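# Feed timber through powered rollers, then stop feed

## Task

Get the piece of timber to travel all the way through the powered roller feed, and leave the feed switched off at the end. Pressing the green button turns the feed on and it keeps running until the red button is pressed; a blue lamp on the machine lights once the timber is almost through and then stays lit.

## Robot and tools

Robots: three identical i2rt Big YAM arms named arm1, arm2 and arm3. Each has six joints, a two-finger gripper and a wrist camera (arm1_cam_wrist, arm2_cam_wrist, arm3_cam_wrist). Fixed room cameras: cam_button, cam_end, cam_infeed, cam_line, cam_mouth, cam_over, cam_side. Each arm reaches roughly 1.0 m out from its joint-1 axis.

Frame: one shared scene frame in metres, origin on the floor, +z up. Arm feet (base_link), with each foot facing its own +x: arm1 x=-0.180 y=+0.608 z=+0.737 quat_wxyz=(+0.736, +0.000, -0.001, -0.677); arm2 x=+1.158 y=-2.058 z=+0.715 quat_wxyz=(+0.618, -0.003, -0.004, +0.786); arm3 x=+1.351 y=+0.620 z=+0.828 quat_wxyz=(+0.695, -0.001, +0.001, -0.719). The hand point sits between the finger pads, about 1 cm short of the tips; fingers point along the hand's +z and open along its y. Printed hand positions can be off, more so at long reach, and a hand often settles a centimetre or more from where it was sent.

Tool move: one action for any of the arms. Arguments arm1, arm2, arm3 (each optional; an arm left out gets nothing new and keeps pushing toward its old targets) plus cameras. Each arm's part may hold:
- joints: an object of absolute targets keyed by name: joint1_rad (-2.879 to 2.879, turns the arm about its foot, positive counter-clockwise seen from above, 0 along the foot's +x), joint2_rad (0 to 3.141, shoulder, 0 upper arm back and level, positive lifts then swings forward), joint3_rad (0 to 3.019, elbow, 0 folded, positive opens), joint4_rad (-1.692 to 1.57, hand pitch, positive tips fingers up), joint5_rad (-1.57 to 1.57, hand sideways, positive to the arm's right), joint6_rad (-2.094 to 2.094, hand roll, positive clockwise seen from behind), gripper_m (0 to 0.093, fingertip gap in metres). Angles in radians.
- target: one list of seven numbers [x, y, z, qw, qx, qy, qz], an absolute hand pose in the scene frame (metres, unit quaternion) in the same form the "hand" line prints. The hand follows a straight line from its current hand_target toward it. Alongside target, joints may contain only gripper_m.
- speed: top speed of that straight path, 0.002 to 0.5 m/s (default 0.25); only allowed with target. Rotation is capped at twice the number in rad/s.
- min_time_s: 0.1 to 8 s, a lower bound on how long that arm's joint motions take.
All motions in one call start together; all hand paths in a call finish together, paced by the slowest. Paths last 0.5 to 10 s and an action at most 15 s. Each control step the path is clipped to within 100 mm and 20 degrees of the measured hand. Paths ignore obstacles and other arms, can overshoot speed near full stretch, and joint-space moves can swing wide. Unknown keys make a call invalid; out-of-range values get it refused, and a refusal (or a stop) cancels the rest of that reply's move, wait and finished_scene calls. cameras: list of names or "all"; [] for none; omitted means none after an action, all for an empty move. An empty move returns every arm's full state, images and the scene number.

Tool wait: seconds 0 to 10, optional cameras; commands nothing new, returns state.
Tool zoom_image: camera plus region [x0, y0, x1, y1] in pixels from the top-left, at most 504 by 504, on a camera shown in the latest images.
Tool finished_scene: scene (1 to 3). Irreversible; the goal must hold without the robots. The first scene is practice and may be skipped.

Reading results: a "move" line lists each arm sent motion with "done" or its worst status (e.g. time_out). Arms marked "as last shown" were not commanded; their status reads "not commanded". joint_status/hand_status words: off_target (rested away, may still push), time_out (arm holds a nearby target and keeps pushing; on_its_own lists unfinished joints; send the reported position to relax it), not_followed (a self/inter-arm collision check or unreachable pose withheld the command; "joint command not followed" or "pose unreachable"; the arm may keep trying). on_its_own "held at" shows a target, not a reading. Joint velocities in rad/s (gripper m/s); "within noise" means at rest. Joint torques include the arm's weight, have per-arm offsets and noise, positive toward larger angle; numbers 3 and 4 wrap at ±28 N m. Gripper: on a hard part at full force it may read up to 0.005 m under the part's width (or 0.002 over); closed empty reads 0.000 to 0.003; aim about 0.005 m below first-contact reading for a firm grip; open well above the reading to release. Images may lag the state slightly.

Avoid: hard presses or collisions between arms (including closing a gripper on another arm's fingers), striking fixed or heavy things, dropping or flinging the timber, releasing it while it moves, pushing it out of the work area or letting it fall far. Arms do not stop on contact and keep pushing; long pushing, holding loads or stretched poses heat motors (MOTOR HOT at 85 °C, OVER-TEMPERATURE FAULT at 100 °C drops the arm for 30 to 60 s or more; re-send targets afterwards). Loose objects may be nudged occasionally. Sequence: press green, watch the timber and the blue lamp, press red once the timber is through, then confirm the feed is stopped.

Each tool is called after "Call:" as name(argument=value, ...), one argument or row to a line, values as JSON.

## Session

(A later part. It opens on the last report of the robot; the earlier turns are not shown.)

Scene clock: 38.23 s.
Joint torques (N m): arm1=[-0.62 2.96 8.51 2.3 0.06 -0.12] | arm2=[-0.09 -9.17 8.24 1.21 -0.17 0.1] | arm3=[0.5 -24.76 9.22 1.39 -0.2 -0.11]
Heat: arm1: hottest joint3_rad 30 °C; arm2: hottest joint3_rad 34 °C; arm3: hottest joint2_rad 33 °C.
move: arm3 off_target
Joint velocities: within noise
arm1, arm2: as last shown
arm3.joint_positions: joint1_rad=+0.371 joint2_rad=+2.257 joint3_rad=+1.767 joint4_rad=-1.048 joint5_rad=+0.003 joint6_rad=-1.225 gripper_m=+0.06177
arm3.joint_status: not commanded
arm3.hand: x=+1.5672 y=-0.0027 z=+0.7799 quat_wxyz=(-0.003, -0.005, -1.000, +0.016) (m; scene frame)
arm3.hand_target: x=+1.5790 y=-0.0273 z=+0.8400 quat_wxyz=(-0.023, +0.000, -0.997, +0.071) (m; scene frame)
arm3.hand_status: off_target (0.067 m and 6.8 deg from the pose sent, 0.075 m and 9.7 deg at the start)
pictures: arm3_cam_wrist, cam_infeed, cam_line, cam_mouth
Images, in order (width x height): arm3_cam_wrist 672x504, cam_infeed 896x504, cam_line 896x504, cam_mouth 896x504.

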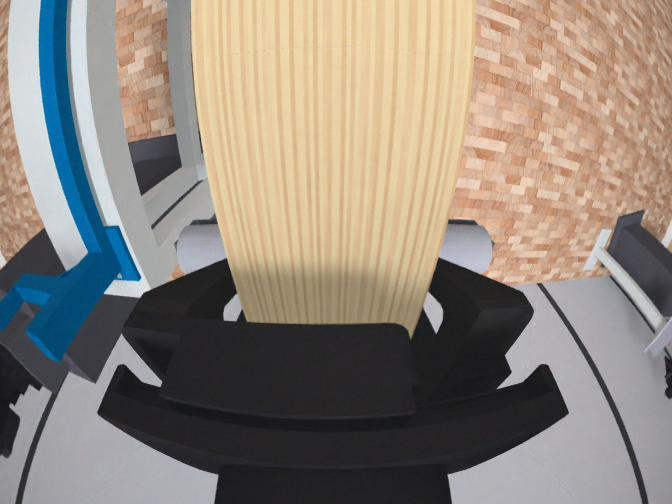

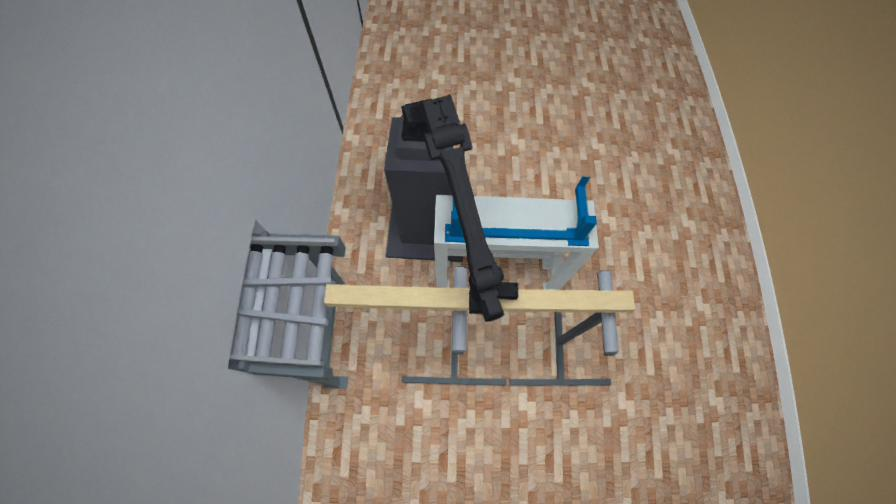

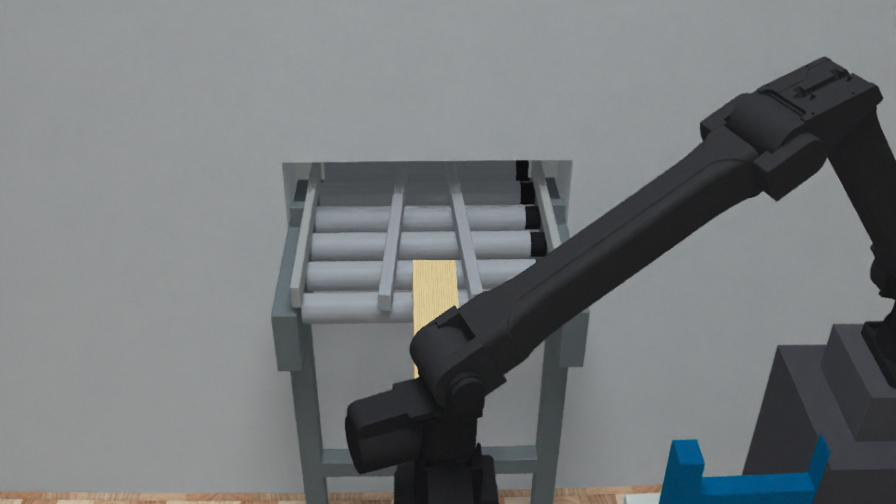

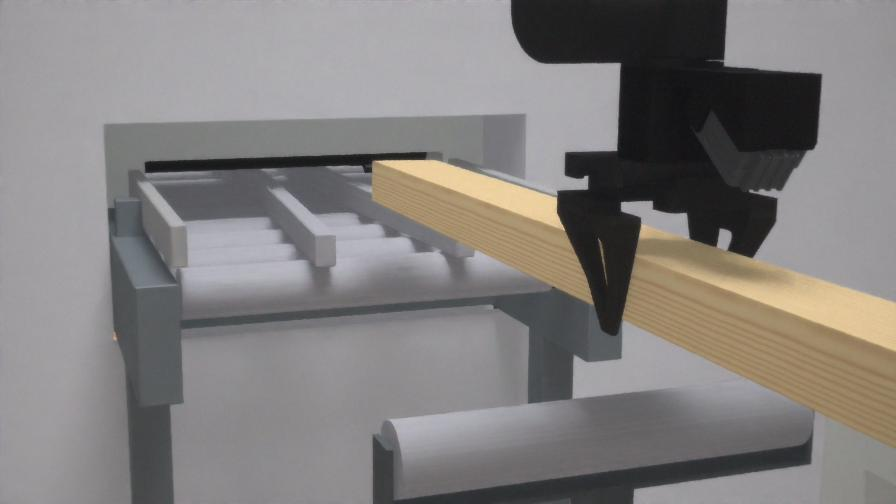

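Call:
move(
  arm3={"target": [1.578, -0.032, 0.785, 0.0235, 0, 0.9972, -0.071], "speed": 0.12},
)

Call:
move(
  arm3={"target": [1.572, -0.018, 0.732, 0.009, 0, 0.9996, -0.026], "speed": 0.1},
  cameras=["cam_infeed", "cam_mouth", "cam_line"],
)

Call:
zoom_image(
  camera="cam_line",
  region=[280, 150, 600, 350],
)

Call:
zoom_image(
  camera="cam_mouth",
  region=[260, 150, 760, 450],
)

Scene clock: 42.40 s.
Joint torques (N m): arm1=[-0.62 3.02 8.5 2.3 0.06 -0.12] | arm2=[-0.21 -9.05 8.21 1.25 -0.18 0.09] | arm3=[-0.03 -25.47 8.42 1.24 -0.14 -0.15]
Heat: arm1: hottest joint3_rad 31 °C; arm2: hottest joint3_rad 35 °C; arm3: hottest joint2_rad 34 °C.
move: arm3 off_target
Joint velocities: within noise
arm1.joint_positions: joint1_rad=+0.246 joint2_rad=+0.634 joint3_rad=+1.582 joint4_rad=-1.141 joint5_rad=-0.015 joint6_rad=+0.782 gripper_m=+0.09396
arm1.joint_status: not commanded
arm1.hand: x=-0.1064 y=+0.3986 z=+1.4104 quat_wxyz=(-0.622, -0.651, -0.413, +0.139) (m; scene frame)
arm1.hand_target: x=-0.1080 y=+0.4032 z=+1.4215 quat_wxyz=(-0.631, -0.644, -0.409, +0.141) (m; scene frame)
arm1.hand_status: not commanded
arm2: as last shown
arm3.joint_positions: joint1_rad=+0.371 joint2_rad=+2.332 joint3_rad=+1.731 joint4_rad=-0.943 joint5_rad=+0.003 joint6_rad=-1.225 gripper_m=+0.06177
arm3.joint_status: not commanded
arm3.hand: x=+1.5652 y=+0.0028 z=+0.7209 quat_wxyz=(-0.002, -0.005, -1.000, +0.013) (m; scene frame)
arm3.hand_target: x=+1.5769 y=-0.0290 z=+0.7850 quat_wxyz=(-0.023, +0.000, -0.997, +0.071) (m; scene frame)
arm3.hand_status: off_target (0.074 m and 7.1 deg from the pose sent, 0.032 m and 6.7 deg at the start)
pictures: none

Scene clock: 43.47 s.
Joint torques (N m): arm1=[-0.67 2.96 8.5 2.29 0.06 -0.11] | arm2=[-0.03 -9 8.23 1.28 -0.17 0.08] | arm3=[0.09 -20.6 10.63 0.31 -0.2 -0.12]
Heat: arm1: hottest joint3_rad 31 °C; arm2: hottest joint3_rad 35 °C; arm3: hottest joint2_rad 34 °C.
move: arm3 off_target
Joint velocities: within noise
arm1, arm2: as last shown
arm3.joint_positions: joint1_rad=+0.371 joint2_rad=+2.353 joint3_rad=+1.731 joint4_rad=-0.949 joint5_rad=+0.001 joint6_rad=-1.225 gripper_m=+0.06177
arm3.joint_status: not commanded
arm3.hand: x=+1.5633 y=+0.0090 z=+0.7079 quat_wxyz=(+0.002, -0.005, -1.000, +0.000) (m; scene frame)
arm3.hand_target: x=+1.5715 y=-0.0166 z=+0.7329 quat_wxyz=(-0.009, +0.000, -1.000, +0.027) (m; scene frame)
arm3.hand_status: off_target (0.037 m and 3.3 deg from the pose sent, 0.025 m and 1.8 deg at the start)
pictures: cam_infeed, cam_line, cam_mouth
Images, in order (width x height): cam_infeed 896x504, cam_line 896x504, cam_mouth 896x504.

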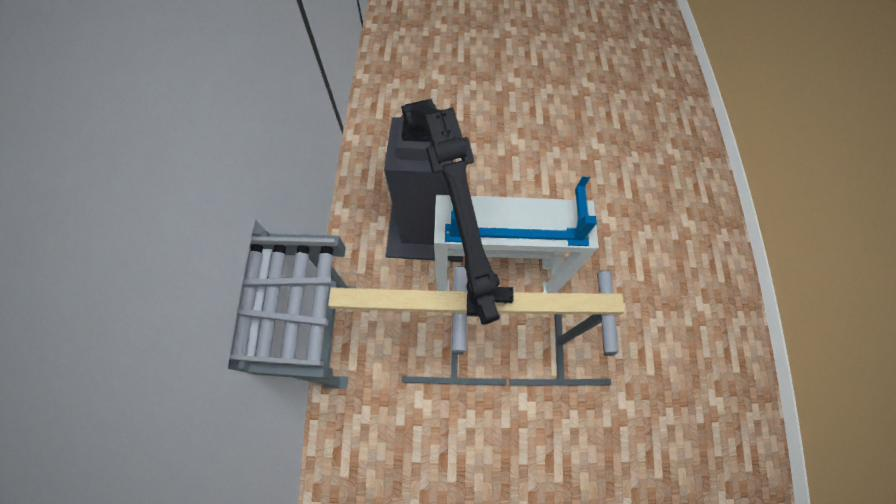

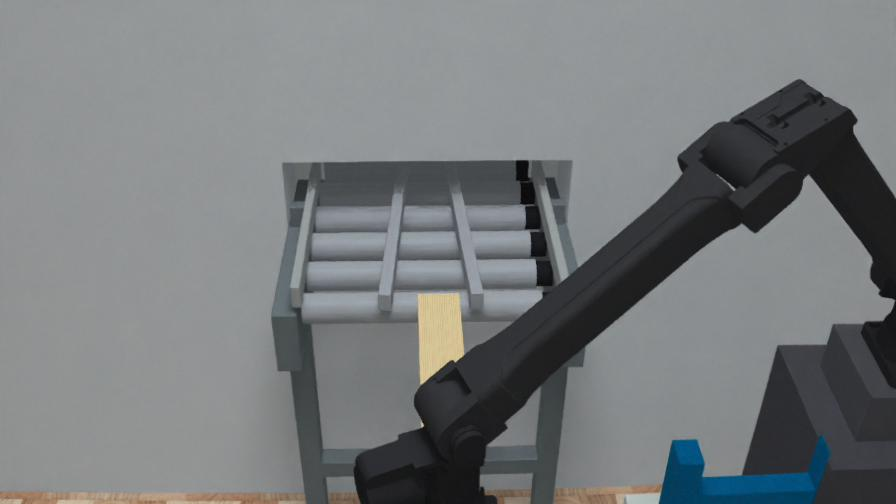

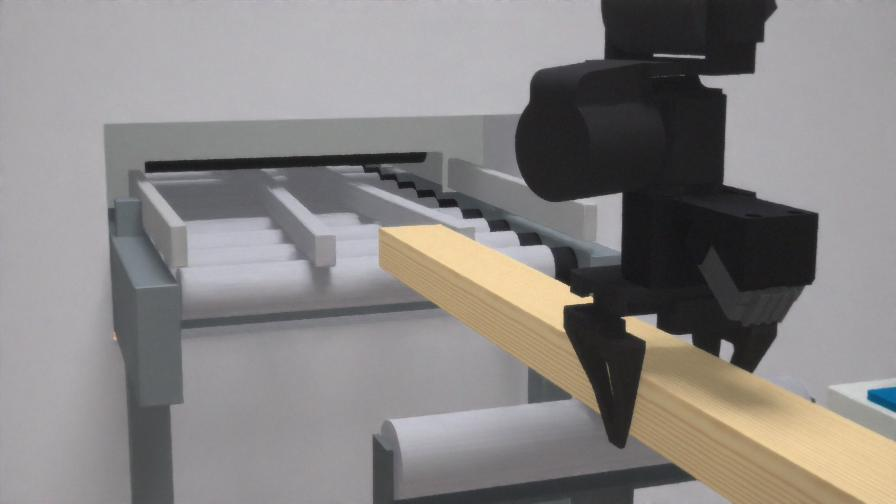

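Scaled by 1.575 from the camera's 896x504 image, which has a finer 1280x720 frame.

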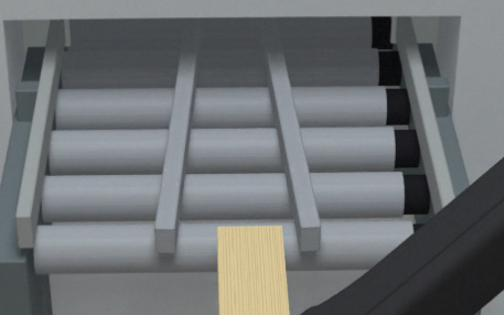

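Scaled by 1.008 from the camera's 896x504 image, which has a finer 1280x720 frame.

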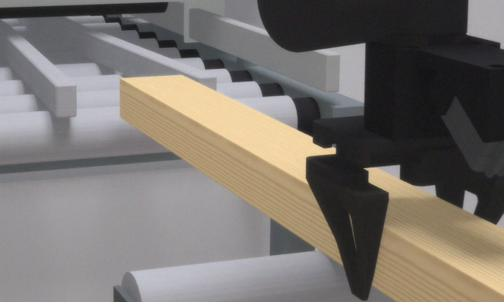

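Call:
move(
  arm3={"target": [1.545, -0.016, 0.714, 0.004, 0, 0.9999, -0.014], "speed": 0.08},
)

Call:
move(
  arm3={"target": [1.48, -0.010, 0.712, 0.002, 0, 0.9999, -0.010], "speed": 0.1},
  cameras=["cam_infeed", "cam_mouth", "cam_line"],
)

Call:
zoom_image(
  camera="cam_line",
  region=[280, 150, 600, 350],
)

Scene clock: 47.37 s.
Joint torques (N m): arm1=[-0.62 2.96 8.5 2.3 0.06 -0.12] | arm2=[-0.15 -9.17 8.24 1.25 -0.17 0.09] | arm3=[-2.08 -18.96 9.2 1.05 -0.08 -0.27]
Heat: arm1: hottest joint3_rad 31 °C; arm2: hottest joint3_rad 35 °C; arm3: hottest joint2_rad 34 °C.
move: arm3 off_target
Joint velocities: within noise
arm1: as last shown
arm2.joint_positions: joint1_rad=+0.313 joint2_rad=+1.399 joint3_rad=+1.047 joint4_rad=-1.217 joint5_rad=-0.007 joint6_rad=+0.543 gripper_m=+0.00019
arm2.joint_status: not commanded
arm2.hand: x=+0.9554 y=-1.7326 z=+0.8497 quat_wxyz=(-0.002, +0.710, -0.704, +0.001) (m; scene frame)
arm2.hand_target: x=+0.9520 y=-1.7311 z=+0.8451 quat_wxyz=(+0.000, +0.707, -0.707, +0.000) (m; scene frame)
arm2.hand_status: not commanded
arm3.joint_positions: joint1_rad=+0.353 joint2_rad=+2.354 joint3_rad=+1.731 joint4_rad=-0.959 joint5_rad=-0.001 joint6_rad=-1.248 gripper_m=+0.06177
arm3.joint_status: not commanded
arm3.hand: x=+1.5516 y=+0.0078 z=+0.7075 quat_wxyz=(+0.003, -0.003, -1.000, -0.005) (m; scene frame)
arm3.hand_target: x=+1.5444 y=-0.0152 z=+0.7146 quat_wxyz=(-0.004, +0.000, -1.000, +0.015) (m; scene frame)
arm3.hand_status: off_target (0.026 m and 2.3 deg from the pose sent, 0.032 m and 1.8 deg at the start)
pictures: none

Scene clock: 48.60 s.
Joint torques (N m): arm1=[-0.62 2.96 8.5 2.3 0.06 -0.12] | arm2=[0.03 -9.05 8.24 1.22 -0.15 0.09] | arm3=[-6.07 -20.66 5.71 1.14 0.94 -0.67]
Heat: arm1: hottest joint3_rad 31 °C; arm2: hottest joint3_rad 35 °C; arm3: hottest joint2_rad 34 °C.
move: arm3 off_target
Joint velocities: within noise
arm1, arm2: as last shown
arm3.joint_positions: joint1_rad=+0.318 joint2_rad=+2.336 joint3_rad=+1.693 joint4_rad=-0.926 joint5_rad=-0.029 joint6_rad=-1.304 gripper_m=+0.06177
arm3.joint_status: not commanded
arm3.hand: x=+1.5334 y=+0.0076 z=+0.7071 quat_wxyz=(-0.013, +0.008, -1.000, -0.003) (m; scene frame)
arm3.hand_target: x=+1.4810 y=-0.0075 z=+0.7120 quat_wxyz=(-0.001, -0.001, -1.000, +0.009) (m; scene frame)
arm3.hand_status: off_target (0.056 m and 2.1 deg from the pose sent, 0.074 m and 1.8 deg at the start)
pictures: cam_infeed, cam_line, cam_mouth
Images, in order (width x height): cam_infeed 896x504, cam_line 896x504, cam_mouth 896x504.

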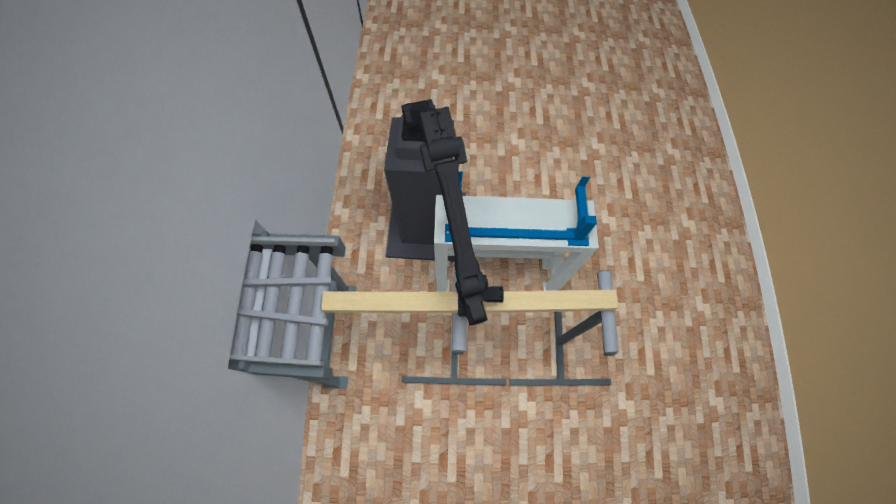

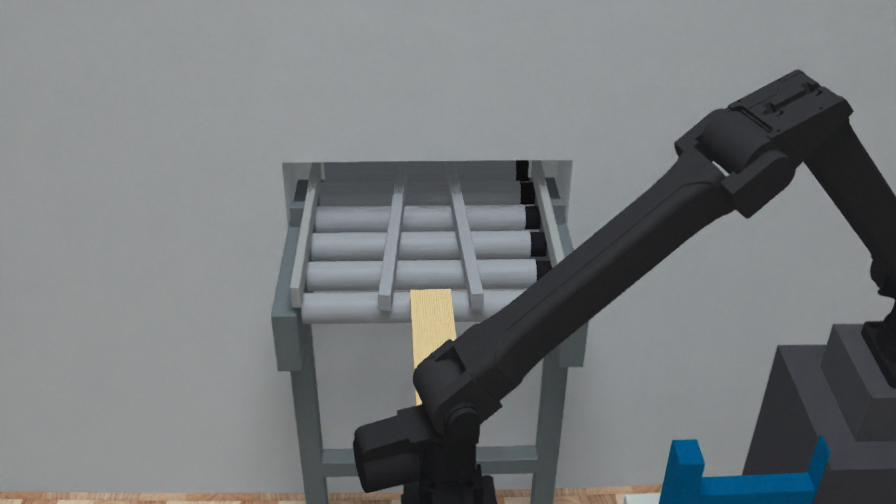

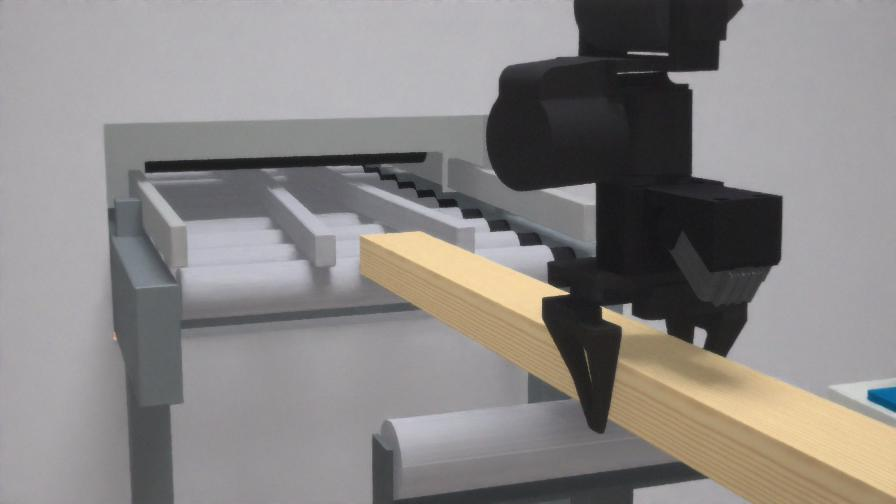

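Scaled by 1.575 from the camera's 896x504 image, which has a finer 1280x720 frame.

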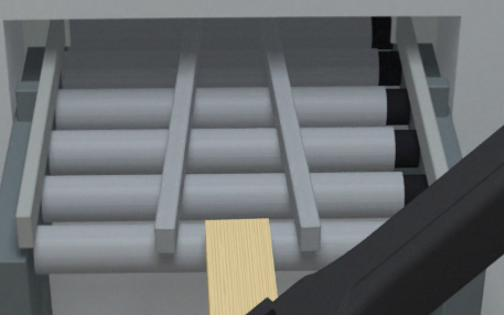

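Call:
move(
  arm3={"target": [1.540, -0.036, 0.800, 0.0215, 0, 0.9972, -0.071], "speed": 0.1},
  cameras=["cam_mouth", "cam_line"],
)

Call:
move(
  arm3={"target": [1.42, -0.036, 0.800, 0.011, 0, 0.9973, -0.072], "speed": 0.12},
  cameras=["arm3_cam_wrist", "cam_infeed", "cam_mouth", "cam_line"],
)

Call:
zoom_image(
  camera="cam_line",
  region=[280, 150, 600, 350],
)

Scene clock: 55.00 s.
Joint torques (N m): arm1=[-0.62 2.96 8.49 2.3 0.06 -0.12] | arm2=[-0.15 -9.11 8.21 1.26 -0.16 0.09] | arm3=[0.15 -27.63 9.14 0.87 0.04 0.11]
Heat: arm1: hottest joint3_rad 31 °C; arm2: hottest joint3_rad 35 °C; arm3: hottest joint2_rad 35 °C.
move: arm3 off_target
Joint velocities: within noise
arm1, arm2: as last shown
arm3.joint_positions: joint1_rad=+0.320 joint2_rad=+2.323 joint3_rad=+1.693 joint4_rad=-0.935 joint5_rad=-0.009 joint6_rad=-1.299 gripper_m=+0.06177
arm3.joint_status: not commanded
arm3.hand: x=+1.5317 y=+0.0064 z=+0.7147 quat_wxyz=(-0.004, +0.007, -1.000, +0.001) (m; scene frame)
arm3.hand_target: x=+1.5388 y=-0.0315 z=+0.7986 quat_wxyz=(-0.022, +0.000, -0.997, +0.071) (m; scene frame)
arm3.hand_status: off_target (0.096 m and 8.3 deg from the pose sent, 0.103 m and 8.6 deg at the start)
pictures: cam_line, cam_mouth
Images, in order (width x height): cam_line 896x504, cam_mouth 896x504.

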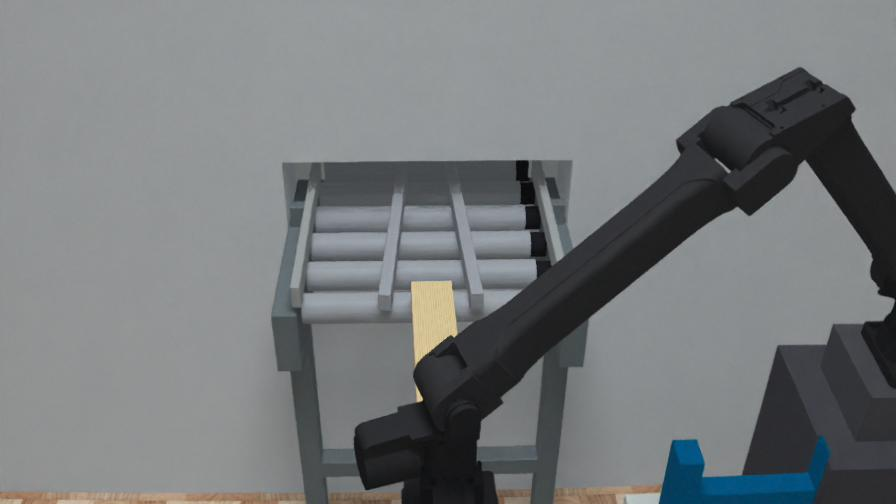

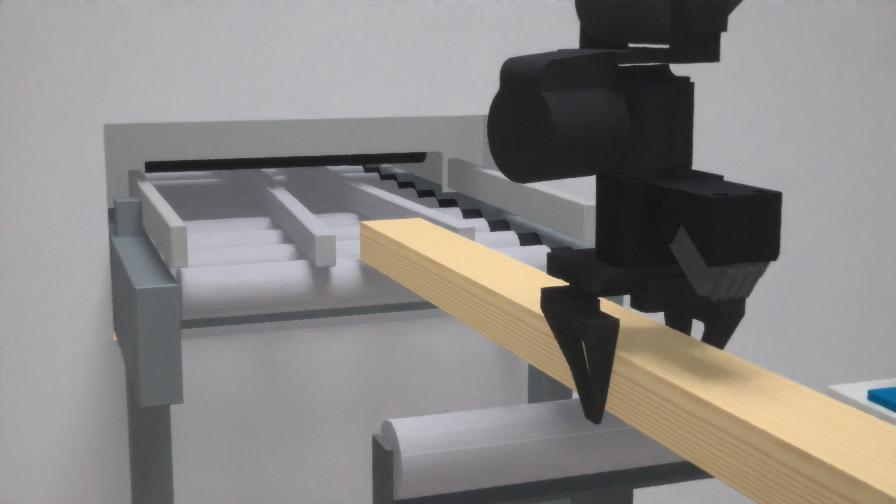

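Scene clock: 56.87 s.
Joint torques (N m): arm1=[-0.62 2.96 8.49 2.3 0.06 -0.12] | arm2=[-0.21 -9.29 8.25 1.26 -0.15 0.09] | arm3=[0.15 -26.87 7.87 1.17 -0.17 -0.15]
Heat: arm1: hottest joint3_rad 31 °C; arm2: hottest joint3_rad 35 °C; arm3: hottest joint2_rad 35 °C.
move: arm3 off_target
Joint velocities: within noise
arm1, arm2: as last shown
arm3.joint_positions: joint1_rad=+0.140 joint2_rad=+2.273 joint3_rad=+1.612 joint4_rad=-0.910 joint5_rad=-0.005 joint6_rad=-1.453 gripper_m=+0.06177
arm3.joint_status: not commanded
arm3.hand: x=+1.4161 y=+0.0040 z=+0.7210 quat_wxyz=(-0.001, -0.006, -1.000, +0.000) (m; scene frame)
arm3.hand_target: x=+1.4196 y=-0.0322 z=+0.7987 quat_wxyz=(-0.010, +0.000, -0.997, +0.072) (m; scene frame)
arm3.hand_status: off_target (0.089 m and 8.4 deg from the pose sent, 0.147 m and 8.2 deg at the start)
pictures: arm3_cam_wrist, cam_infeed, cam_line, cam_mouth
Images, in order (width x height): arm3_cam_wrist 672x504, cam_infeed 896x504, cam_line 896x504, cam_mouth 896x504.

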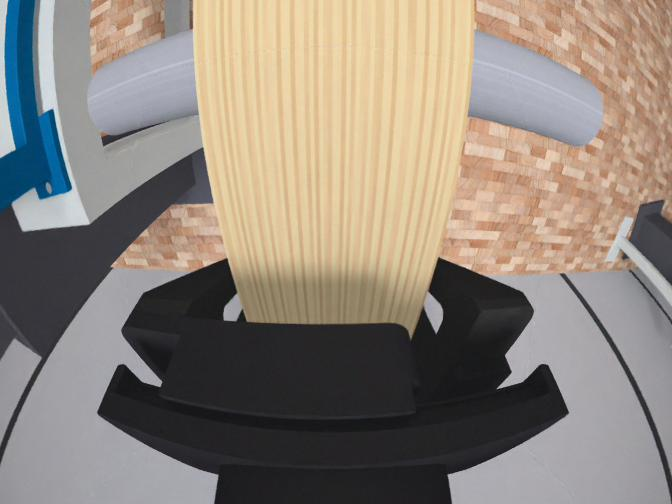

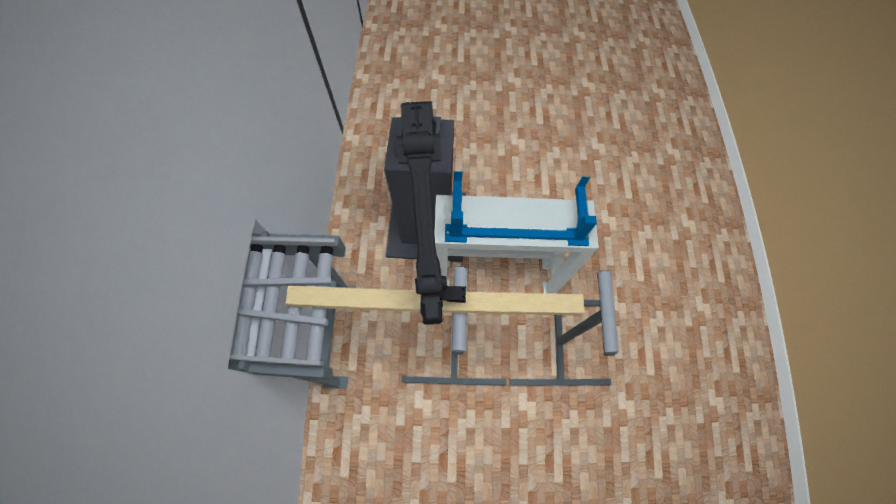

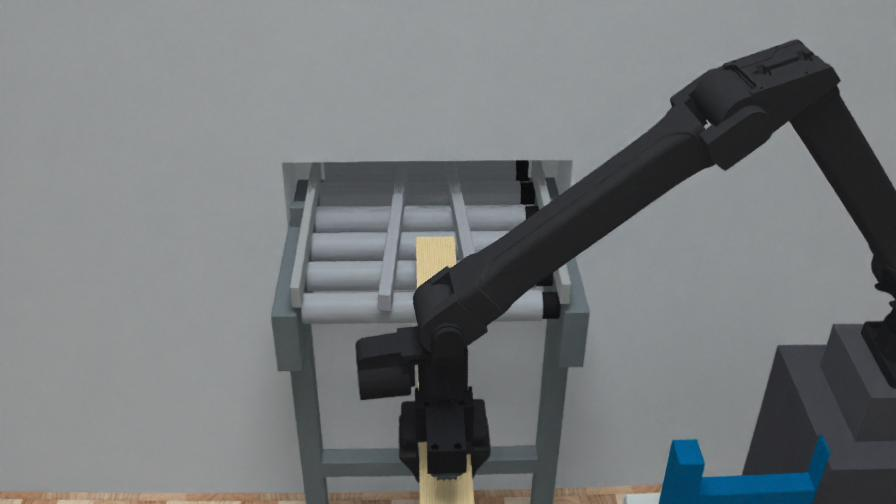

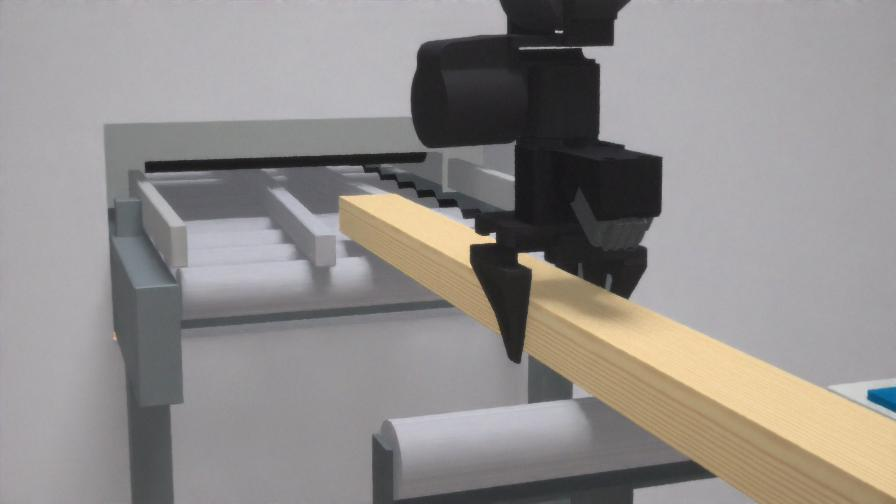

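Scaled by 1.575 from the camera's 896x504 image, which has a finer 1280x720 frame.

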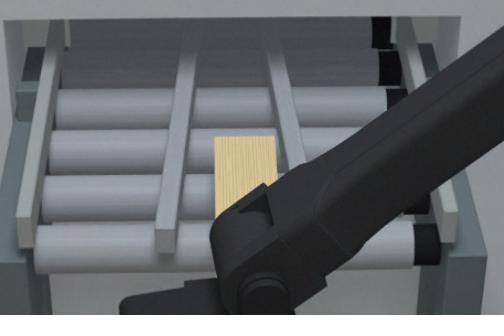

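Call:
move(
  arm3={"target": [1.405, -0.045, 0.795, 0.009, 0, 0.9973, -0.072], "speed": 0.08},
)

Call:
move(
  arm3={"target": [1.355, -0.034, 0.735, 0.002, 0, 0.9990, -0.040], "speed": 0.1},
  cameras=["cam_infeed", "cam_mouth", "cam_line"],
)

Call:
zoom_image(
  camera="cam_line",
  region=[280, 150, 600, 350],
)

Scene clock: 62.10 s.
Joint torques (N m): arm1=[-0.62 2.96 8.5 2.3 0.06 -0.12] | arm2=[-0.03 -9.23 8.23 1.28 -0.16 0.08] | arm3=[-1.14 -25.41 9.89 0.47 -0.19 -0.18]
Heat: arm1: hottest joint3_rad 31 °C; arm2: hottest joint3_rad 35 °C; arm3: hottest joint2_rad 36 °C.
move: arm3 off_target
Joint velocities: within noise
arm1, arm2: as last shown
arm3.joint_positions: joint1_rad=+0.123 joint2_rad=+2.272 joint3_rad=+1.608 joint4_rad=-0.906 joint5_rad=-0.005 joint6_rad=-1.477 gripper_m=+0.06177
arm3.joint_status: not commanded
arm3.hand: x=+1.4055 y=+0.0039 z=+0.7201 quat_wxyz=(-0.001, -0.003, -1.000, +0.000) (m; scene frame)
arm3.hand_target: x=+1.4046 y=-0.0400 z=+0.7954 quat_wxyz=(-0.008, +0.000, -0.997, +0.072) (m; scene frame)
arm3.hand_status: off_target (0.089 m and 8.3 deg from the pose sent, 0.090 m and 8.4 deg at the start)
pictures: none

Scene clock: 63.50 s.
Joint torques (N m): arm1=[-0.67 2.96 8.5 2.3 0.06 -0.12] | arm2=[0.03 -9.17 8.23 1.26 -0.15 0.09] | arm3=[-1.67 -20.31 10 0.91 -0.13 -0.23]
Heat: arm1: hottest joint3_rad 31 °C; arm2: hottest joint3_rad 35 °C; arm3: hottest joint2_rad 36 °C.
move: arm3 off_target
Joint velocities: within noise
arm1, arm2: as last shown
arm3.joint_positions: joint1_rad=+0.054 joint2_rad=+2.293 joint3_rad=+1.608 joint4_rad=-0.889 joint5_rad=-0.002 joint6_rad=-1.548 gripper_m=+0.06177
arm3.joint_status: not commanded
arm3.hand: x=+1.3624 y=+0.0023 z=+0.7080 quat_wxyz=(+0.000, -0.002, -1.000, -0.001) (m; scene frame)
arm3.hand_target: x=+1.3548 y=-0.0318 z=+0.7366 quat_wxyz=(-0.001, +0.000, -0.999, +0.040) (m; scene frame)
arm3.hand_status: off_target (0.046 m and 4.8 deg from the pose sent, 0.065 m and 4.6 deg at the start)
pictures: cam_infeed, cam_line, cam_mouth
Images, in order (width x height): cam_infeed 896x504, cam_line 896x504, cam_mouth 896x504.

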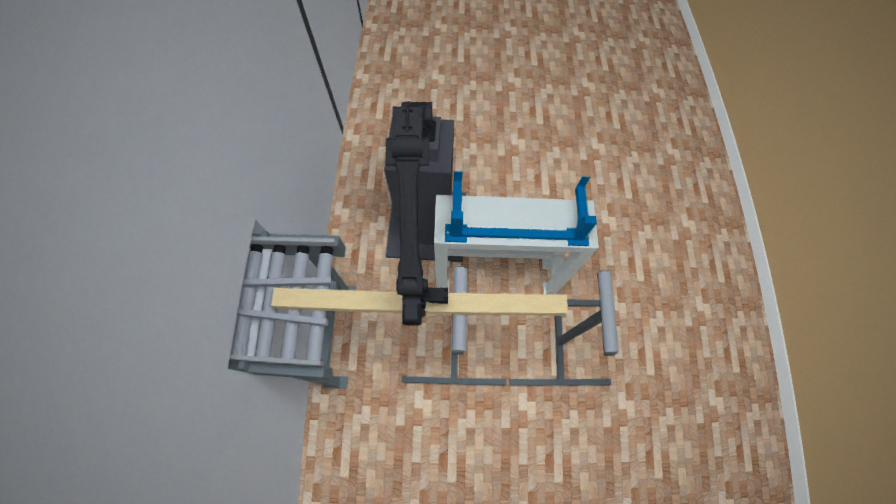

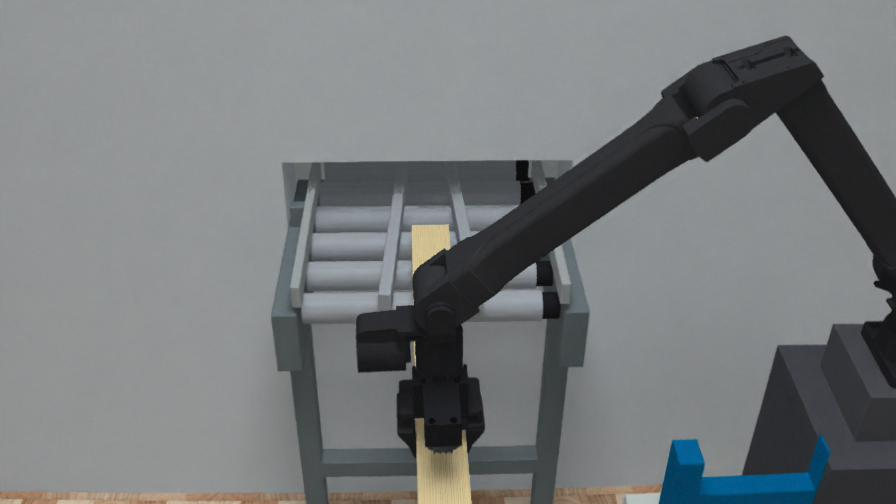

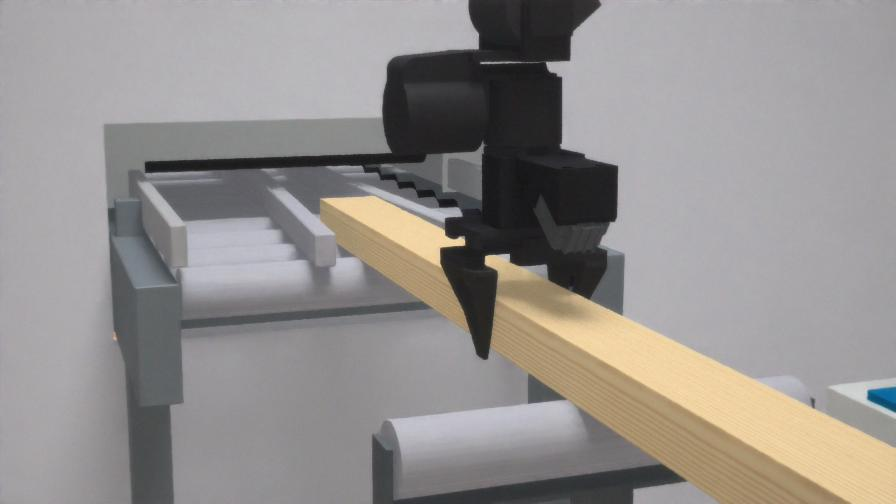

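Scaled by 1.575 from the camera's 896x504 image, which has a finer 1280x720 frame.

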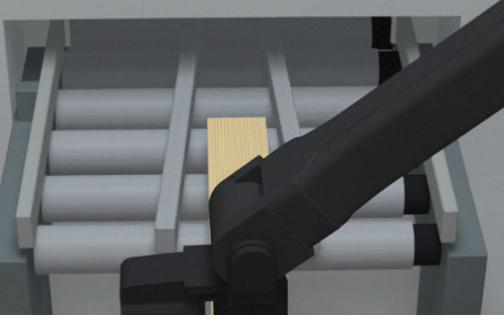

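Call:
move(
  arm3={"joints": {"gripper_m": 0.093}},
)

Call:
move(
  arm2={"target": [0.9520, -1.7275, 0.792, 0, 0.707, -0.707, 0], "speed": 0.1},
  arm3={"target": [1.362, 0.0, 0.88, 0, 0, 1, 0], "speed": 0.15},
  cameras=["cam_button", "cam_mouth", "cam_line"],
)

Call:
zoom_image(
  camera="cam_button",
  region=[300, 80, 552, 280],
)

Scene clock: 66.93 s.
Joint torques (N m): arm1=[-0.62 2.96 8.49 2.32 0.06 -0.12] | arm2=[-0.21 -9.05 8.25 1.24 -0.16 0.1] | arm3=[-0.62 -19.72 8.68 0.98 -0.12 -0.12]
Heat: arm1: hottest joint3_rad 31 °C; arm2: hottest joint3_rad 35 °C; arm3: hottest joint2_rad 36 °C.
move: arm3 done
Joint velocities: within noise
arm1.joint_positions: joint1_rad=+0.246 joint2_rad=+0.634 joint3_rad=+1.582 joint4_rad=-1.141 joint5_rad=-0.015 joint6_rad=+0.782 gripper_m=+0.09396
arm1.joint_status: not commanded
arm1.hand: x=-0.1064 y=+0.3986 z=+1.4104 quat_wxyz=(-0.622, -0.651, -0.413, +0.139) (m; scene frame)
arm1.hand_target: x=-0.1080 y=+0.4032 z=+1.4215 quat_wxyz=(-0.631, -0.644, -0.409, +0.141) (m; scene frame)
arm1.hand_status: not commanded
arm2: as last shown
arm3.joint_positions: joint1_rad=+0.050 joint2_rad=+2.289 joint3_rad=+1.628 joint4_rad=-0.889 joint5_rad=-0.003 joint6_rad=-1.552 gripper_m=+0.09286
arm3.joint_status: all done
arm3.hand: x=+1.3599 y=-0.0086 z=+0.7162 quat_wxyz=(+0.000, -0.002, -1.000, +0.011) (m; scene frame)
arm3.hand_target: x=+1.3547 y=-0.0318 z=+0.7366 quat_wxyz=(-0.001, +0.000, -0.999, +0.040) (m; scene frame)
arm3.hand_status: not commanded
pictures: none

Scene clock: 68.73 s.
Joint torques (N m): arm1=[-0.67 2.96 8.5 2.3 0.06 -0.12] | arm2=[-0.38 -6.83 6.41 1.89 -0.11 0.05] | arm3=[0.38 -18.49 10.1 0.25 -0.07 -0.09]
Heat: arm1: hottest joint3_rad 31 °C; arm2: hottest joint3_rad 35 °C; arm3: hottest joint2_rad 36 °C.
move: arm2 off_target; arm3 off_target
Joint velocities: within noise
arm1: as last shown
arm2.joint_positions: joint1_rad=+0.313 joint2_rad=+1.434 joint3_rad=+0.987 joint4_rad=-1.084 joint5_rad=-0.007 joint6_rad=+0.543 gripper_m=+0.00019
arm2.joint_status: not commanded
arm2.hand: x=+0.9510 y=-1.7250 z=+0.8159 quat_wxyz=(-0.006, +0.710, -0.704, -0.018) (m; scene frame)
arm2.hand_target: x=+0.9527 y=-1.7286 z=+0.7931 quat_wxyz=(+0.000, +0.707, -0.707, +0.000) (m; scene frame)
arm2.hand_status: off_target (0.024 m and 2.2 deg from the pose sent, 0.058 m and 0.5 deg at the start)
arm3.joint_positions: joint1_rad=+0.050 joint2_rad=+2.069 joint3_rad=+1.668 joint4_rad=-1.211 joint5_rad=-0.003 joint6_rad=-1.552 gripper_m=+0.09292
arm3.joint_status: not commanded
arm3.hand: x=+1.3600 y=+0.0167 z=+0.8614 quat_wxyz=(+0.000, -0.002, -1.000, -0.021) (m; scene frame)
arm3.hand_target: x=+1.3620 y=+0.0009 z=+0.8802 quat_wxyz=(+0.000, +0.000, -1.000, +0.000) (m; scene frame)
arm3.hand_status: off_target (0.025 m and 2.4 deg from the pose sent, 0.164 m and 1.2 deg at the start)
pictures: cam_button, cam_line, cam_mouth
Images, in order (width x height): cam_button 896x504, cam_line 896x504, cam_mouth 896x504.

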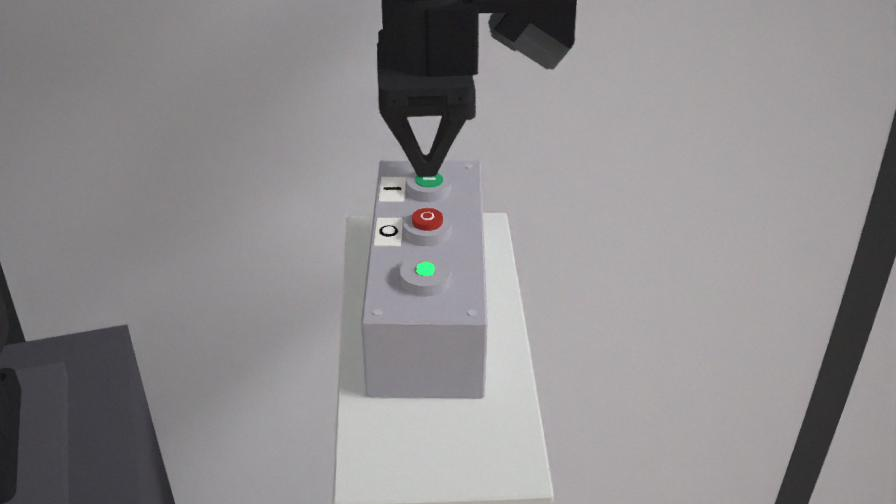

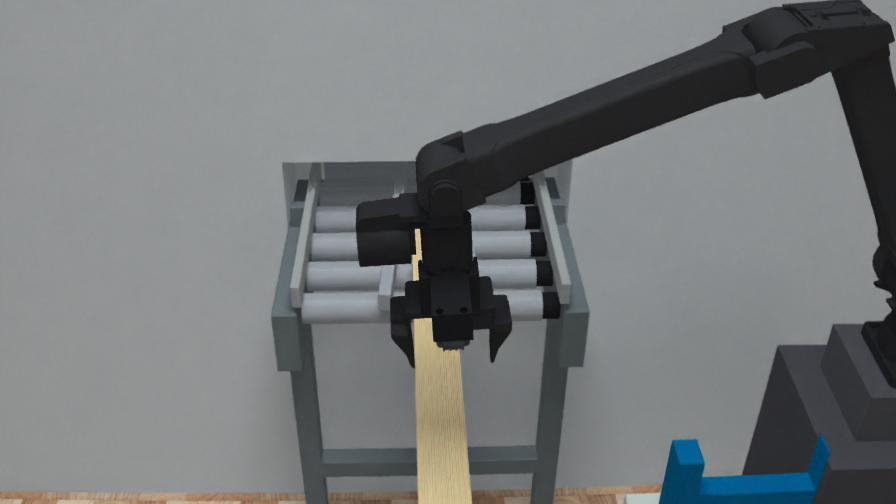

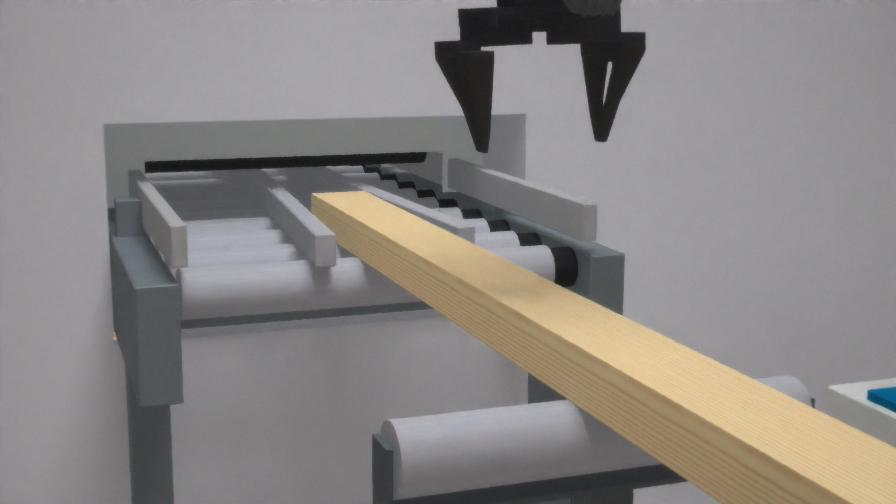

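Scaled by 2.000 from the camera's 896x504 image, which has a finer 1280x720 frame.

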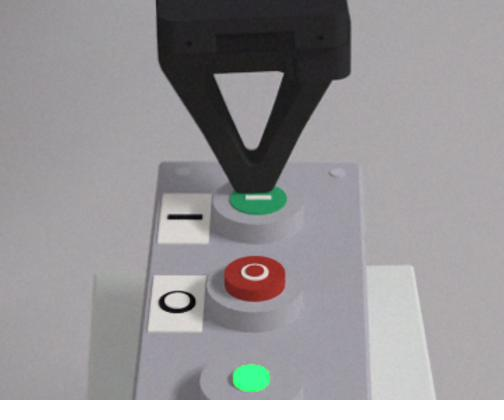

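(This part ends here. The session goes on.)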